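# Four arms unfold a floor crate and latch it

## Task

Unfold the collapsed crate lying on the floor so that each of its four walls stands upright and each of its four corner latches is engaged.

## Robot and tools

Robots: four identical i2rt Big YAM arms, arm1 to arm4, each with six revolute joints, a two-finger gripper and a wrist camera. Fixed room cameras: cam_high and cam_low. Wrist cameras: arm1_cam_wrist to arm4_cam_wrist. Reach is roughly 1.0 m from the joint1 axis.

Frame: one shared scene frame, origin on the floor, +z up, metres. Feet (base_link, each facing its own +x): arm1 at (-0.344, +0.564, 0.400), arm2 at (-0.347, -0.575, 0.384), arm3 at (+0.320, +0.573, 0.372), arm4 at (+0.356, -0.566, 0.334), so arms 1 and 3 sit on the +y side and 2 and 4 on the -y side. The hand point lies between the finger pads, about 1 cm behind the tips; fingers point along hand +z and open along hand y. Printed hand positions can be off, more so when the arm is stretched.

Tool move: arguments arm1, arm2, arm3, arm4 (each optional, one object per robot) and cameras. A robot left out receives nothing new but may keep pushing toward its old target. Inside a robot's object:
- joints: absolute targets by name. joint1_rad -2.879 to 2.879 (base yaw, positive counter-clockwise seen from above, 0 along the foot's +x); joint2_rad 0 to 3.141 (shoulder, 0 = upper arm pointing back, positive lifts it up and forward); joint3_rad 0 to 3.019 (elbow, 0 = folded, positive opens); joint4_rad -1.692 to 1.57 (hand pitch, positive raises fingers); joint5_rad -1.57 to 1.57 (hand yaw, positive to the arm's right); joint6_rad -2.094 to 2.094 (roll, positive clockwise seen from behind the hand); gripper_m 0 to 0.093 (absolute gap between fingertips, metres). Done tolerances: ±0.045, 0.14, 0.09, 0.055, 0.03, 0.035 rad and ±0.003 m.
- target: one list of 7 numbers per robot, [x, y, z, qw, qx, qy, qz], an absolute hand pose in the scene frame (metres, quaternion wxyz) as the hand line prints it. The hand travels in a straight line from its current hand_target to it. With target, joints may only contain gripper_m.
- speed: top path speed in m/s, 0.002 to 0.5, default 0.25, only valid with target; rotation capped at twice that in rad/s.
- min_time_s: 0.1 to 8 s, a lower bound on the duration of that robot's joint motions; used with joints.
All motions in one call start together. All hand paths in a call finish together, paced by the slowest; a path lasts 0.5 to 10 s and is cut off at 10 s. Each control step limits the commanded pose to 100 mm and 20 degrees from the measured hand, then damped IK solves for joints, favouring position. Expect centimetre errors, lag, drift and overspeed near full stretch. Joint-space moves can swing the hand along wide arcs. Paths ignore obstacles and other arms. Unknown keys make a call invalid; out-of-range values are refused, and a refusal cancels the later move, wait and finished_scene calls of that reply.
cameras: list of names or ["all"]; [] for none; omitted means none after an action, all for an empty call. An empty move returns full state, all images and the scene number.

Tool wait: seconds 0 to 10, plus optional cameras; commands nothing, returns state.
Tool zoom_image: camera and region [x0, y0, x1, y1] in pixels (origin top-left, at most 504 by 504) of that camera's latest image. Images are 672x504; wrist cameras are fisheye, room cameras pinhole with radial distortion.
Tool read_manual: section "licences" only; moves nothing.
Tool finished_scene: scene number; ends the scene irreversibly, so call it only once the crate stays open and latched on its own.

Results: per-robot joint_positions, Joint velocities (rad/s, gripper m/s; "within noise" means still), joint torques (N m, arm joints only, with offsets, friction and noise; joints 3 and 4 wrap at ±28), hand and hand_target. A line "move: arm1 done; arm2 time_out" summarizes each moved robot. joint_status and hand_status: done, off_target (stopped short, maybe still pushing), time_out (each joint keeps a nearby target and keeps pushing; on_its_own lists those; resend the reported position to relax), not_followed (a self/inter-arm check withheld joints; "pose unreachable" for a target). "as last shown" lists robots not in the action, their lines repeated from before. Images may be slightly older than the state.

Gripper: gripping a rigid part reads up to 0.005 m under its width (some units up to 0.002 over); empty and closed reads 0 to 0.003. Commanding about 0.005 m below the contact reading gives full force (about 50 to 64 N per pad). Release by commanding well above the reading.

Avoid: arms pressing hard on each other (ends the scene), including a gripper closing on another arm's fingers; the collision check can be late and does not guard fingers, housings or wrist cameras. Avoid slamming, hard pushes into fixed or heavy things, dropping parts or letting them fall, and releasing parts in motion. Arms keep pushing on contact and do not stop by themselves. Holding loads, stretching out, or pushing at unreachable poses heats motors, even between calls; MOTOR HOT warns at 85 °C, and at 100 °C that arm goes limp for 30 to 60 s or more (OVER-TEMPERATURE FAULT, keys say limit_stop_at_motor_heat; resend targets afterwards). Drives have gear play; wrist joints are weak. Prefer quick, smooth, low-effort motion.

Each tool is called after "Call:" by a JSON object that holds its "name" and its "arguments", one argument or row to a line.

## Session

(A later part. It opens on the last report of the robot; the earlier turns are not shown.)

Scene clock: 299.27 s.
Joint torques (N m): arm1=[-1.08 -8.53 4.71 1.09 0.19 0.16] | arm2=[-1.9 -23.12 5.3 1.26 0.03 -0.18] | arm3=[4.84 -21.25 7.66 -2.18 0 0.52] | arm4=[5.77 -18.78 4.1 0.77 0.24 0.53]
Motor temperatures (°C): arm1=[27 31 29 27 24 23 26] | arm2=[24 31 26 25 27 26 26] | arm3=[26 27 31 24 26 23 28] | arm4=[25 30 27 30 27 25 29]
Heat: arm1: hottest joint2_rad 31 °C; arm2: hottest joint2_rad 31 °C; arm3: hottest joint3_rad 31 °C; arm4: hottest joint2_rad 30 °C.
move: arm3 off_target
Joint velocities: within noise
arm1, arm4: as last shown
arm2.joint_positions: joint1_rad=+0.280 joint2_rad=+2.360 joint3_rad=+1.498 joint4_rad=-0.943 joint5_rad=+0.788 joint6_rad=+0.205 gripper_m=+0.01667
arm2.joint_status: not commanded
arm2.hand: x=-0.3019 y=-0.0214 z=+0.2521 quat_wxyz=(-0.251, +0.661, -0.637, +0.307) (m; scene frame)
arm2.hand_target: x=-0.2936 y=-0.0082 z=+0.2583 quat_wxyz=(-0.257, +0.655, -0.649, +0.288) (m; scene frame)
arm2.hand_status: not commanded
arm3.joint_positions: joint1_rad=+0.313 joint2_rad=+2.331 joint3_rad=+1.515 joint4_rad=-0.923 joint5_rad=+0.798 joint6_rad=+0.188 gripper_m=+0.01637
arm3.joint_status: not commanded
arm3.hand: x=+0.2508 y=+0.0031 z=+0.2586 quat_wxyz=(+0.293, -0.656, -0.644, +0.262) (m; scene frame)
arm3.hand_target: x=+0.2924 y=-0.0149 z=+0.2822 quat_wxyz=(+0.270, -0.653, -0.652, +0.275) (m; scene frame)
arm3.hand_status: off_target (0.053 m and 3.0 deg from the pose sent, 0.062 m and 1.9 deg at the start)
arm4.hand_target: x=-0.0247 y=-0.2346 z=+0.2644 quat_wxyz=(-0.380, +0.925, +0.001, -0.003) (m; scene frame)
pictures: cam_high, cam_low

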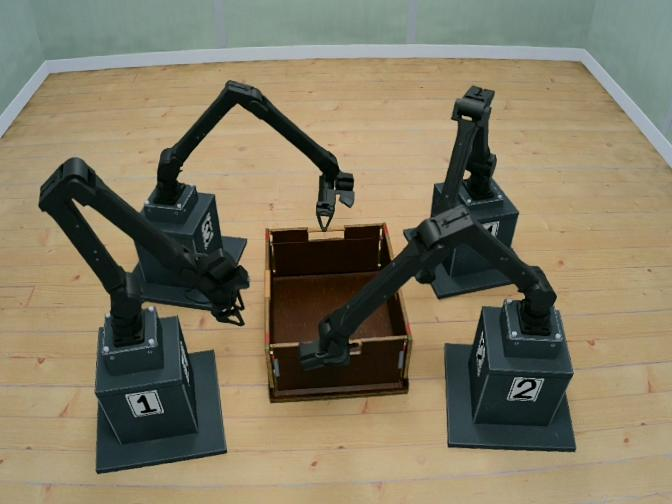

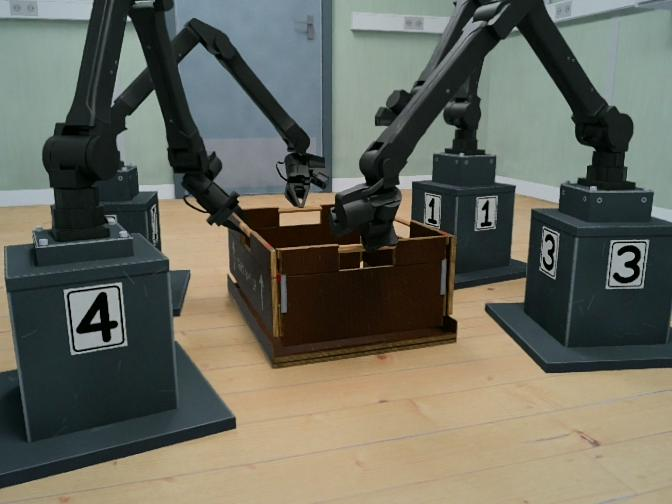

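Call:
{"name": "move", "arguments": {
  "arm3": {"target": [0.248, -0.002, 0.263, -0.278, 0.653, 0.65, -0.27], "speed": 0.05}
}}

Call:
{"name": "move", "arguments": {
  "arm3": {"target": [0.236, -0.002, 0.263, -0.278, 0.653, 0.65, -0.27], "speed": 0.05},
  "cameras": ["cam_high", "cam_low"]
}}

Call:
{"name": "zoom_image", "arguments": {
  "camera": "cam_high",
  "region": [255, 220, 295, 280]
}}

Call:
{"name": "zoom_image", "arguments": {
  "camera": "cam_low",
  "region": [265, 230, 325, 350]
}}

Call:
{"name": "zoom_image", "arguments": {
  "camera": "cam_low",
  "region": [420, 220, 470, 330]
}}

Scene clock: 303.33 s.
Joint torques (N m): arm1=[-1.14 -8.23 4.85 1.21 0.15 0.23] | arm2=[-1.9 -23.12 5.3 1.26 0.02 -0.18] | arm3=[-1.03 -21.01 4.07 0.8 0.1 -0.03] | arm4=[5.71 -18.78 4.11 0.76 0.24 0.53]
Motor temperatures (°C): arm1=[27 31 29 27 24 23 26] | arm2=[24 31 26 25 27 26 26] | arm3=[26 27 30 24 26 23 28] | arm4=[25 30 27 30 27 25 29]
Heat: arm1: hottest joint2_rad 31 °C; arm2: hottest joint2_rad 31 °C; arm3: hottest joint3_rad 30 °C; arm4: hottest joint2_rad 30 °C.
move: arm3 done
Joint velocities: within noise
arm1, arm2, arm4: as last shown
arm3.joint_positions: joint1_rad=+0.310 joint2_rad=+2.326 joint3_rad=+1.500 joint4_rad=-0.891 joint5_rad=+0.807 joint6_rad=+0.161 gripper_m=+0.01637
arm3.joint_status: not commanded
arm3.hand: x=+0.2480 y=+0.0029 z=+0.2577 quat_wxyz=(+0.292, -0.650, -0.648, +0.268) (m; scene frame)
arm3.hand_target: x=+0.2482 y=-0.0007 z=+0.2635 quat_wxyz=(+0.281, -0.653, -0.651, +0.269) (m; scene frame)
arm3.hand_status: done (0.007 m and 1.7 deg from the pose sent, 0.007 m and 2.1 deg at the start)
pictures: none

Scene clock: 304.30 s.
Joint torques (N m): arm1=[-1.08 -7.88 4.82 1.13 0.16 0.23] | arm2=[-1.96 -23.12 5.3 1.26 0.02 -0.18] | arm3=[-1.61 -20.84 4.31 1.2 0.18 -0.1] | arm4=[5.71 -18.78 4.11 0.77 0.24 0.53]
Motor temperatures (°C): arm1=[27 31 29 27 24 23 26] | arm2=[24 31 26 25 27 26 26] | arm3=[26 28 30 24 26 23 28] | arm4=[25 30 27 30 27 25 29]
Heat: arm1: hottest joint2_rad 31 °C; arm2: hottest joint2_rad 31 °C; arm3: hottest joint3_rad 30 °C; arm4: hottest joint2_rad 30 °C.
move: arm3 off_target
Joint velocities: within noise
arm1, arm2, arm4: as last shown
arm3.joint_positions: joint1_rad=+0.310 joint2_rad=+2.318 joint3_rad=+1.487 joint4_rad=-0.866 joint5_rad=+0.805 joint6_rad=+0.145 gripper_m=+0.01637
arm3.joint_status: not commanded
arm3.hand: x=+0.2483 y=+0.0022 z=+0.2581 quat_wxyz=(+0.287, -0.649, -0.651, +0.271) (m; scene frame)
arm3.hand_target: x=+0.2422 y=-0.0032 z=+0.2634 quat_wxyz=(+0.275, -0.653, -0.651, +0.272) (m; scene frame)
arm3.hand_status: off_target (0.014 m and 1.1 deg from the pose sent, 0.014 m and 1.7 deg at the start)
pictures: cam_high, cam_low

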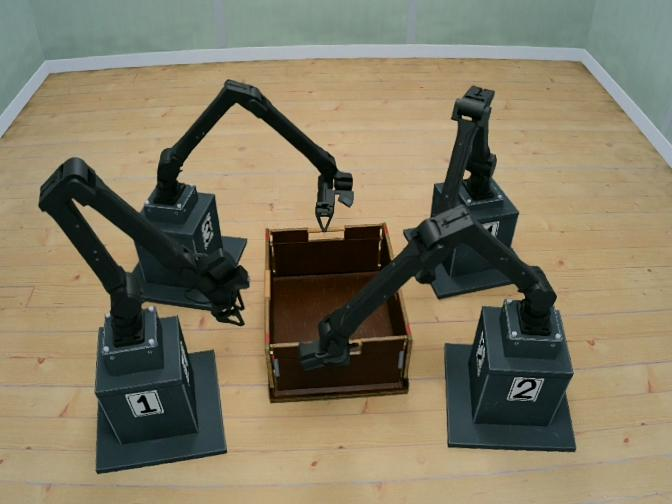

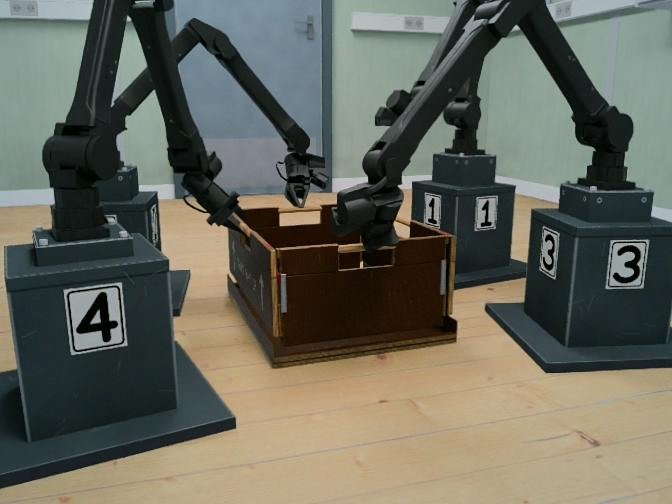

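Scaled by 8.400 from the camera's 672x504 image, which has a finer 960x720 frame.

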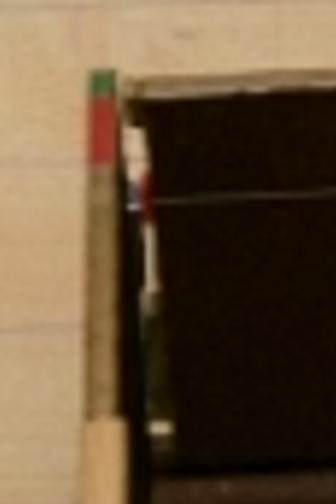

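Scaled by 4.200 from the camera's 672x504 image, which has a finer 960x720 frame.

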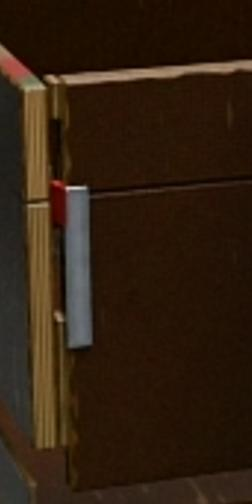

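Scaled by 4.582 from the camera's 672x504 image, which has a finer 960x720 frame.

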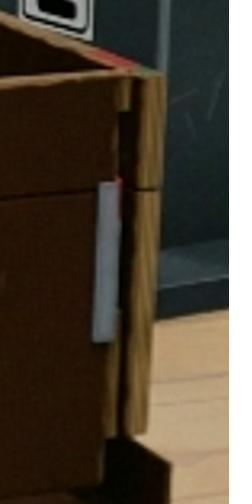

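Call:
{"name": "move", "arguments": {
  "arm2": {"target": [-0.299, -0.010, 0.257, -0.251, 0.661, -0.638, 0.307], "speed": 0.05, "joints": {"gripper_m": 0.05}},
  "arm3": {"target": [0.246, 0.0, 0.262, -0.287, 0.649, 0.651, -0.271], "speed": 0.05, "joints": {"gripper_m": 0.05}},
  "arm4": {"target": [-0.018, -0.214, 0.256, -0.373, 0.928, -0.003, 0.024], "speed": 0.05, "joints": {"gripper_m": 0.06}},
  "cameras": ["arm2_cam_wrist", "arm3_cam_wrist", "arm4_cam_wrist", "cam_high"]
}}

Scene clock: 309.57 s.
Joint torques (N m): arm1=[-1.08 -8.18 4.89 1.24 0.15 0.23] | arm2=[-0.03 -21.48 6.93 -0.36 0.69 -0.01] | arm3=[-0.91 -19.72 5.07 -0.38 0.75 0.13] | arm4=[1.55 -13.16 8.21 0.29 0.31 0.23]
Motor temperatures (°C): arm1=[27 30 29 27 24 23 26] | arm2=[24 31 26 25 27 26 26] | arm3=[26 29 30 24 26 23 28] | arm4=[25 30 27 30 27 25 29]
Heat: arm1: hottest joint2_rad 30 °C; arm2: hottest joint2_rad 31 °C; arm3: hottest joint3_rad 30 °C; arm4: hottest joint2_rad 30 °C.
move: arm2 off_target; arm3 done; arm4 off_target
Joint velocities: within noise
arm1.joint_positions: joint1_rad=+0.076 joint2_rad=+1.332 joint3_rad=+0.288 joint4_rad=-0.023 joint5_rad=+0.108 joint6_rad=+0.213 gripper_m=+0.05998
arm1.joint_status: not commanded
arm1.hand: x=-0.2831 y=+0.2599 z=+0.3696 quat_wxyz=(-0.185, -0.676, -0.690, +0.178) (m; scene frame)
arm1.hand_target: x=-0.2864 y=+0.2613 z=+0.3702 quat_wxyz=(-0.185, -0.685, -0.683, +0.177) (m; scene frame)
arm1.hand_status: not commanded
arm2.joint_positions: joint1_rad=+0.265 joint2_rad=+2.360 joint3_rad=+1.502 joint4_rad=-0.946 joint5_rad=+0.777 joint6_rad=+0.191 gripper_m=+0.04989
arm2.joint_status: all done
arm2.hand: x=-0.2949 y=-0.0210 z=+0.2519 quat_wxyz=(-0.243, +0.661, -0.640, +0.307) (m; scene frame)
arm2.hand_target: x=-0.2973 y=-0.0089 z=+0.2559 quat_wxyz=(-0.249, +0.661, -0.639, +0.303) (m; scene frame)
arm2.hand_status: off_target (0.013 m and 1.0 deg from the pose sent, 0.013 m and 0.1 deg at the start)
arm3.joint_positions: joint1_rad=+0.299 joint2_rad=+2.318 joint3_rad=+1.487 joint4_rad=-0.862 joint5_rad=+0.796 joint6_rad=+0.130 gripper_m=+0.04991
arm3.joint_status: all done
arm3.hand: x=+0.2433 y=+0.0023 z=+0.2568 quat_wxyz=(+0.286, -0.649, -0.653, +0.265) (m; scene frame)
arm3.hand_target: x=+0.2408 y=+0.0012 z=+0.2606 quat_wxyz=(+0.288, -0.650, -0.651, +0.265) (m; scene frame)
arm3.hand_status: done (0.006 m and 0.7 deg from the pose sent, 0.005 m and 0.1 deg at the start)
arm4.joint_positions: joint1_rad=+0.826 joint2_rad=+1.958 joint3_rad=+0.874 joint4_rad=-0.069 joint5_rad=+0.662 joint6_rad=-0.688 gripper_m=+0.05996
arm4.joint_status: all done
arm4.hand: x=-0.0119 y=-0.2221 z=+0.2592 quat_wxyz=(-0.373, +0.928, +0.002, +0.022) (m; scene frame)
arm4.hand_target: x=-0.0181 y=-0.2150 z=+0.2555 quat_wxyz=(-0.373, +0.928, -0.002, +0.024) (m; scene frame)
arm4.hand_status: off_target (0.011 m and 0.6 deg from the pose sent, 0.015 m and 0.0 deg at the start)
pictures: arm2_cam_wrist, arm3_cam_wrist, arm4_cam_wrist, cam_high

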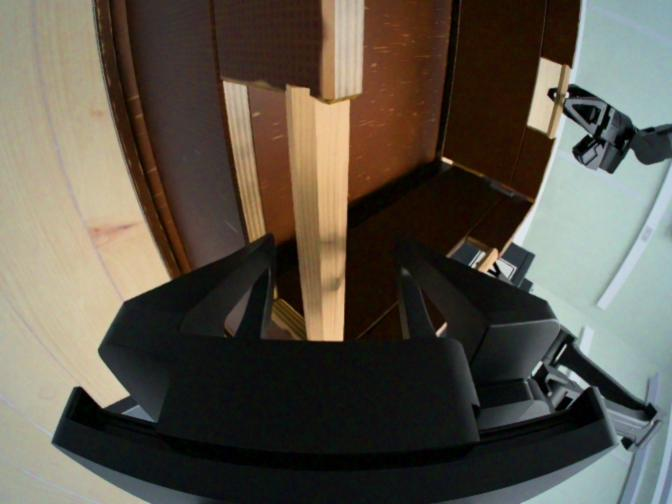

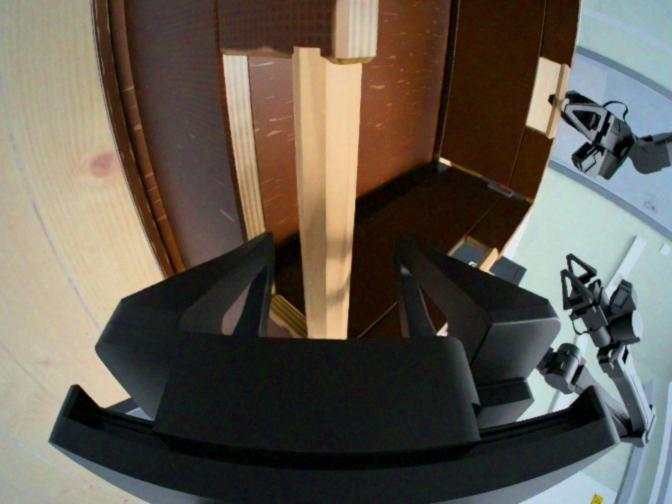

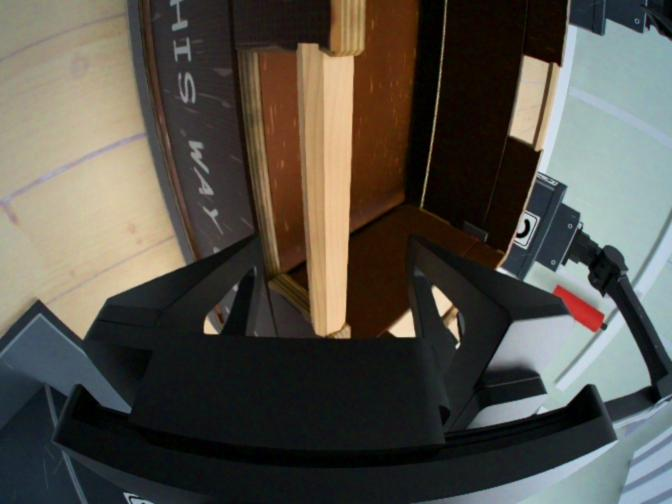

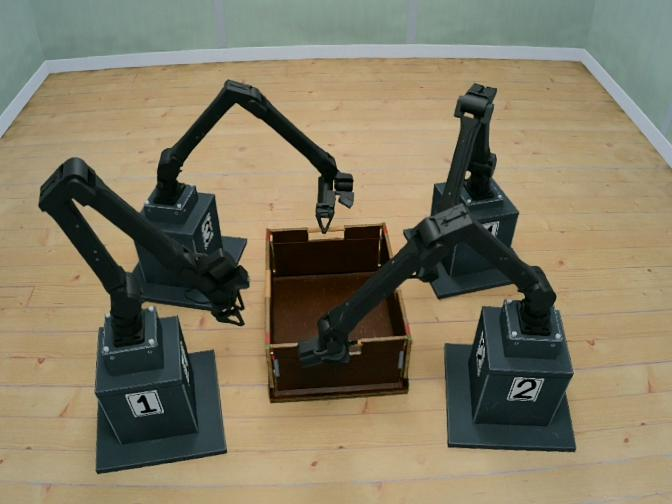

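Call:
{"name": "move", "arguments": {
  "arm2": {"target": [-0.38, -0.010, 0.345, -0.2588, 0.658, -0.6533, 0.27], "speed": 0.15},
  "arm3": {"target": [0.33, 0.0, 0.345, -0.2706, 0.6533, 0.6533, -0.2706], "speed": 0.15},
  "arm4": {"target": [-0.018, -0.305, 0.345, -0.3827, 0.9239, 0, 0], "speed": 0.15},
  "cameras": ["arm2_cam_wrist", "arm3_cam_wrist", "arm4_cam_wrist", "cam_high", "cam_low", "arm1_cam_wrist"]
}}

Call:
{"name": "zoom_image", "arguments": {
  "camera": "cam_high",
  "region": [240, 200, 430, 420]
}}

Call:
{"name": "zoom_image", "arguments": {
  "camera": "cam_low",
  "region": [220, 180, 470, 380]
}}

Call:
{"name": "zoom_image", "arguments": {
  "camera": "arm1_cam_wrist",
  "region": [250, 60, 430, 240]
}}

Scene clock: 313.67 s.
Joint torques (N m): arm1=[-0.97 -8.18 4.78 1.21 0.17 0.2] | arm2=[-0.15 -23.94 7.6 -0.55 0.32 0.11] | arm3=[0.09 -19.37 8.08 -0.64 0.42 0.28] | arm4=[2.02 -12.75 6.49 0.17 0.37 0.39]
Motor temperatures (°C): arm1=[27 30 29 27 24 23 26] | arm2=[24 31 26 25 27 26 26] | arm3=[26 29 30 24 26 23 28] | arm4=[25 30 27 30 27 25 28]
Heat: arm1: hottest joint2_rad 30 °C; arm2: hottest joint2_rad 31 °C; arm3: hottest joint3_rad 30 °C; arm4: hottest joint2_rad 30 °C.
move: arm2 off_target; arm3 off_target; arm4 done
Joint velocities: within noise
arm1: as last shown
arm2.joint_positions: joint1_rad=+0.400 joint2_rad=+2.246 joint3_rad=+1.527 joint4_rad=-1.165 joint5_rad=+0.732 joint6_rad=+0.349 gripper_m=+0.04989
arm2.joint_status: not commanded
arm2.hand: x=-0.3737 y=-0.0270 z=+0.3228 quat_wxyz=(-0.247, +0.665, -0.641, +0.292) (m; scene frame)
arm2.hand_target: x=-0.3795 y=-0.0100 z=+0.3449 quat_wxyz=(-0.259, +0.658, -0.653, +0.270) (m; scene frame)
arm2.hand_status: off_target (0.029 m and 3.3 deg from the pose sent, 0.127 m and 4.9 deg at the start)
arm3.joint_positions: joint1_rad=+0.439 joint2_rad=+2.210 joint3_rad=+1.518 joint4_rad=-1.133 joint5_rad=+0.769 joint6_rad=+0.308 gripper_m=+0.04991
arm3.joint_status: not commanded
arm3.hand: x=+0.3230 y=+0.0139 z=+0.3293 quat_wxyz=(+0.286, -0.645, -0.658, +0.263) (m; scene frame)
arm3.hand_target: x=+0.3304 y=-0.0018 z=+0.3444 quat_wxyz=(+0.268, -0.654, -0.652, +0.273) (m; scene frame)
arm3.hand_status: off_target (0.022 m and 2.2 deg from the pose sent, 0.124 m and 1.9 deg at the start)
arm4.joint_positions: joint1_rad=+1.005 joint2_rad=+1.688 joint3_rad=+0.811 joint4_rad=-0.344 joint5_rad=+0.726 joint6_rad=-0.504 gripper_m=+0.05996
arm4.joint_status: not commanded
arm4.hand: x=-0.0230 y=-0.3007 z=+0.3477 quat_wxyz=(-0.386, +0.923, +0.005, -0.002) (m; scene frame)
arm4.hand_target: x=-0.0191 y=-0.3048 z=+0.3453 quat_wxyz=(-0.384, +0.923, +0.002, +0.001) (m; scene frame)
arm4.hand_status: done (0.007 m and 0.8 deg from the pose sent, 0.119 m and 2.8 deg at the start)
pictures: arm1_cam_wrist, arm2_cam_wrist, arm3_cam_wrist, arm4_cam_wrist, cam_high, cam_low

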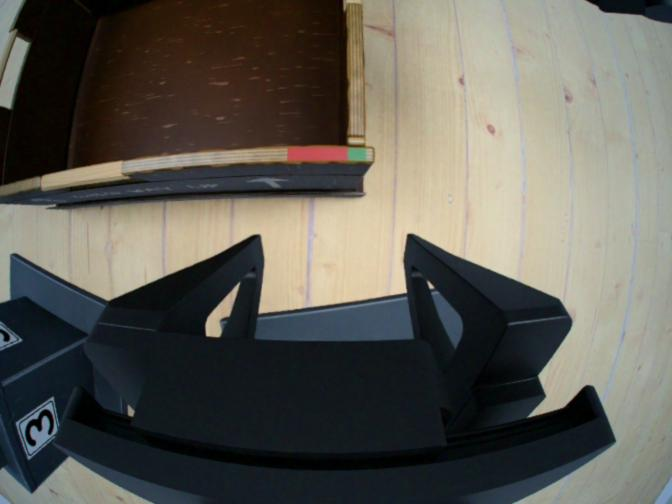

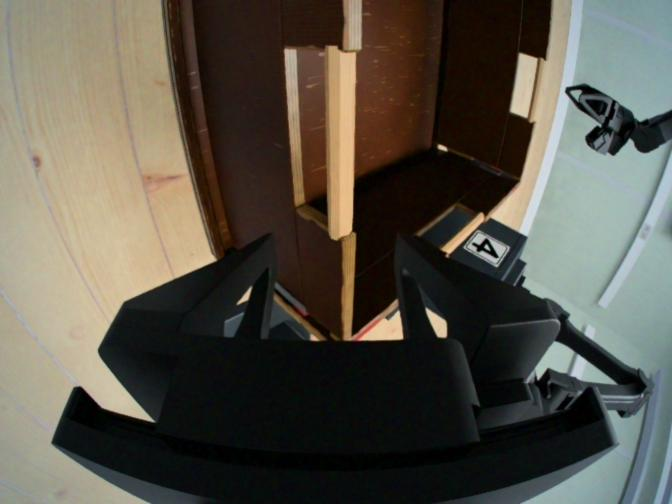

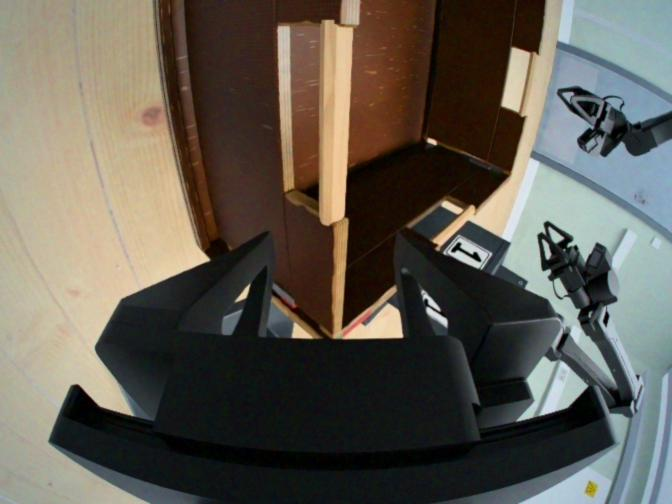

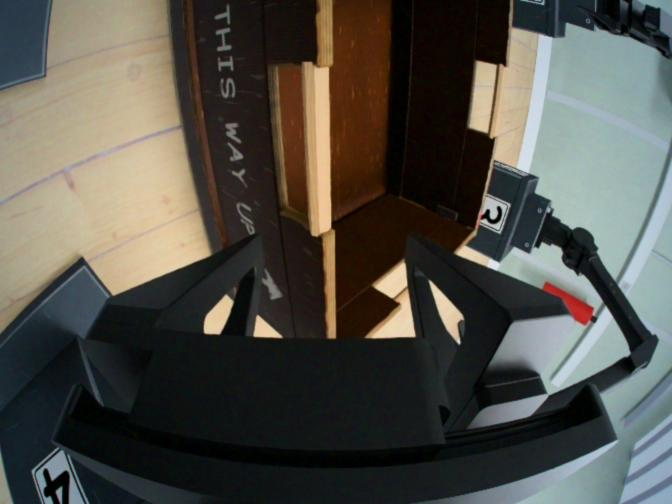

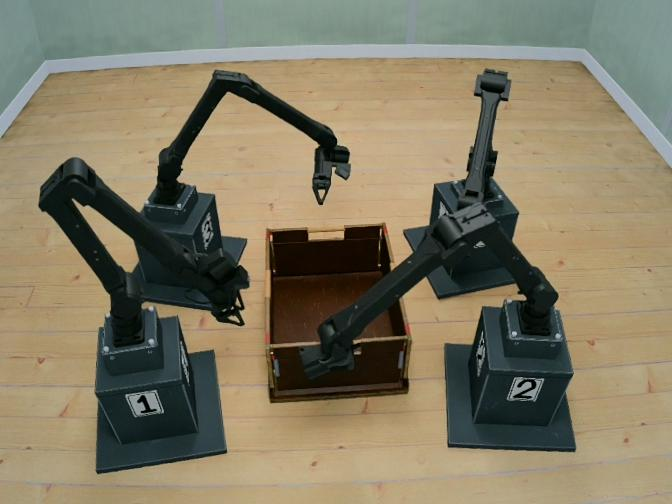

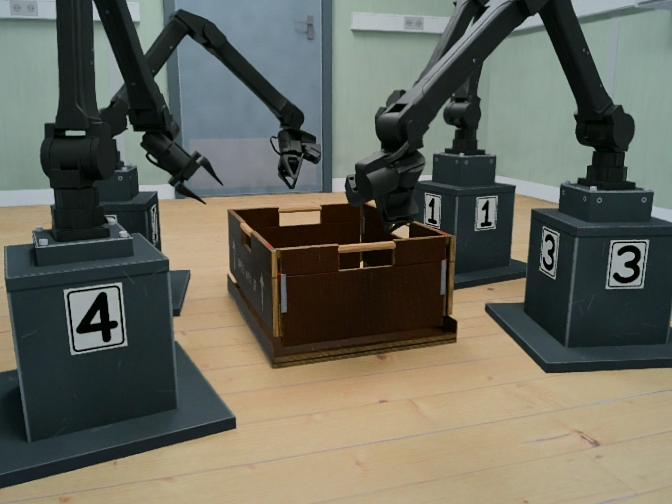

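Scaled by 2.291 from the camera's 672x504 image, which has a finer 960x720 frame.

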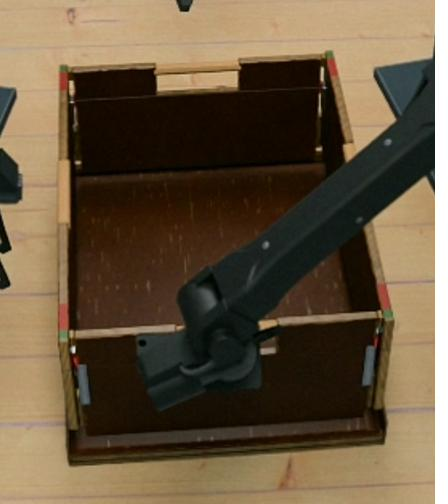

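Scaled by 2.016 from the camera's 672x504 image, which has a finer 960x720 frame.

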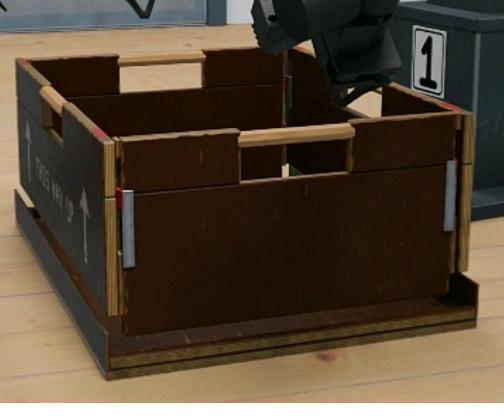

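Scaled by 2.800 from the camera's 672x504 image, which has a finer 960x720 frame.

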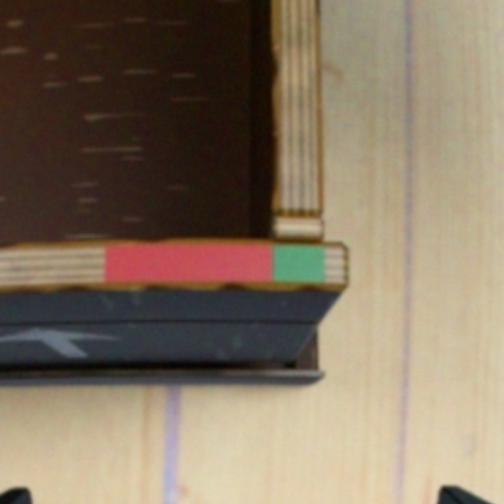

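Call:
{"name": "zoom_image", "arguments": {
  "camera": "cam_high",
  "region": [370, 300, 430, 370]
}}

Call:
{"name": "zoom_image", "arguments": {
  "camera": "cam_high",
  "region": [255, 220, 295, 280]
}}

Call:
{"name": "zoom_image", "arguments": {
  "camera": "cam_high",
  "region": [365, 215, 405, 275]
}}

Call:
{"name": "zoom_image", "arguments": {
  "camera": "cam_low",
  "region": [420, 220, 470, 330]
}}

Call:
{"name": "zoom_image", "arguments": {
  "camera": "arm3_cam_wrist",
  "region": [230, 180, 430, 345]
}}

Call:
{"name": "zoom_image", "arguments": {
  "camera": "arm2_cam_wrist",
  "region": [230, 180, 430, 345]
}}

Scaled by 7.200 from the camera's 672x504 image, which has a finer 960x720 frame.

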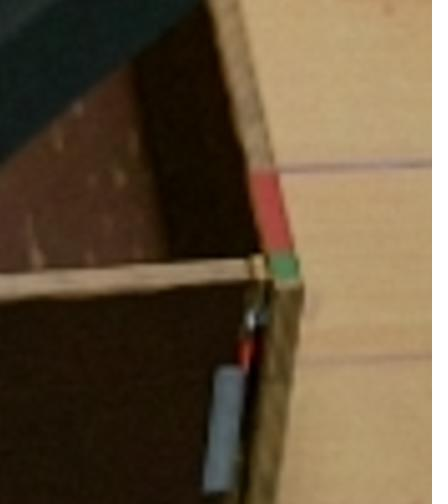

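Scaled by 8.400 from the camera's 672x504 image, which has a finer 960x720 frame.

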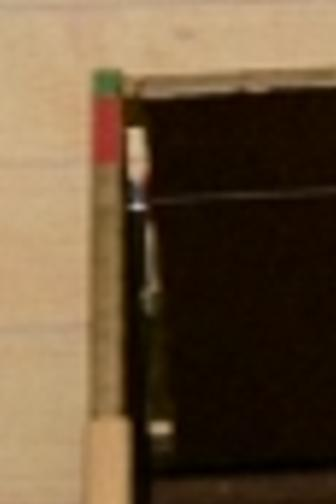

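Scaled by 8.400 from the camera's 672x504 image, which has a finer 960x720 frame.

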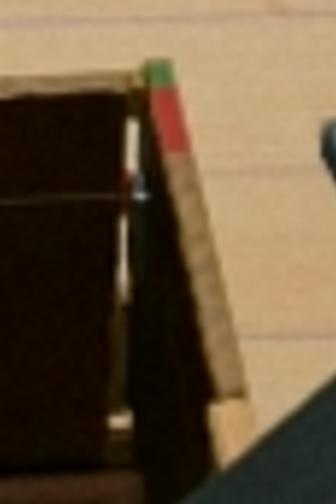

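Scaled by 4.582 from the camera's 672x504 image, which has a finer 960x720 frame.

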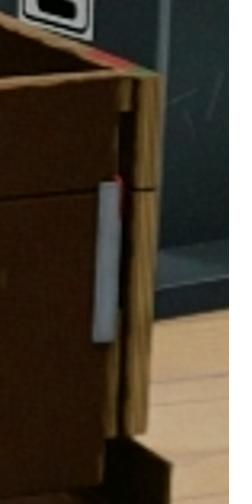

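Scaled by 2.520 from the camera's 672x504 image, which has a finer 960x720 frame.

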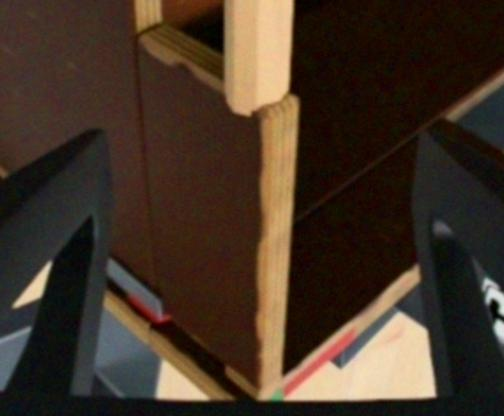

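Scaled by 2.520 from the camera's 672x504 image, which has a finer 960x720 frame.

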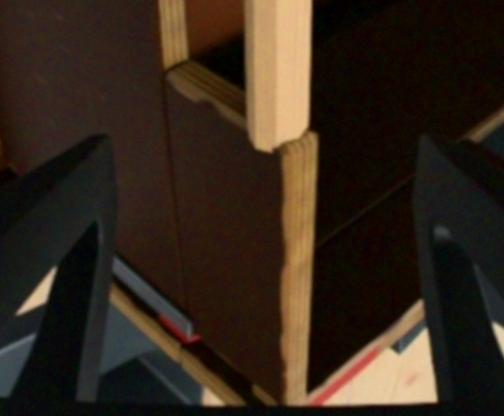

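Call:
{"name": "finished_scene", "arguments": {
  "scene": 1
}}

The scene is finished: the task was done.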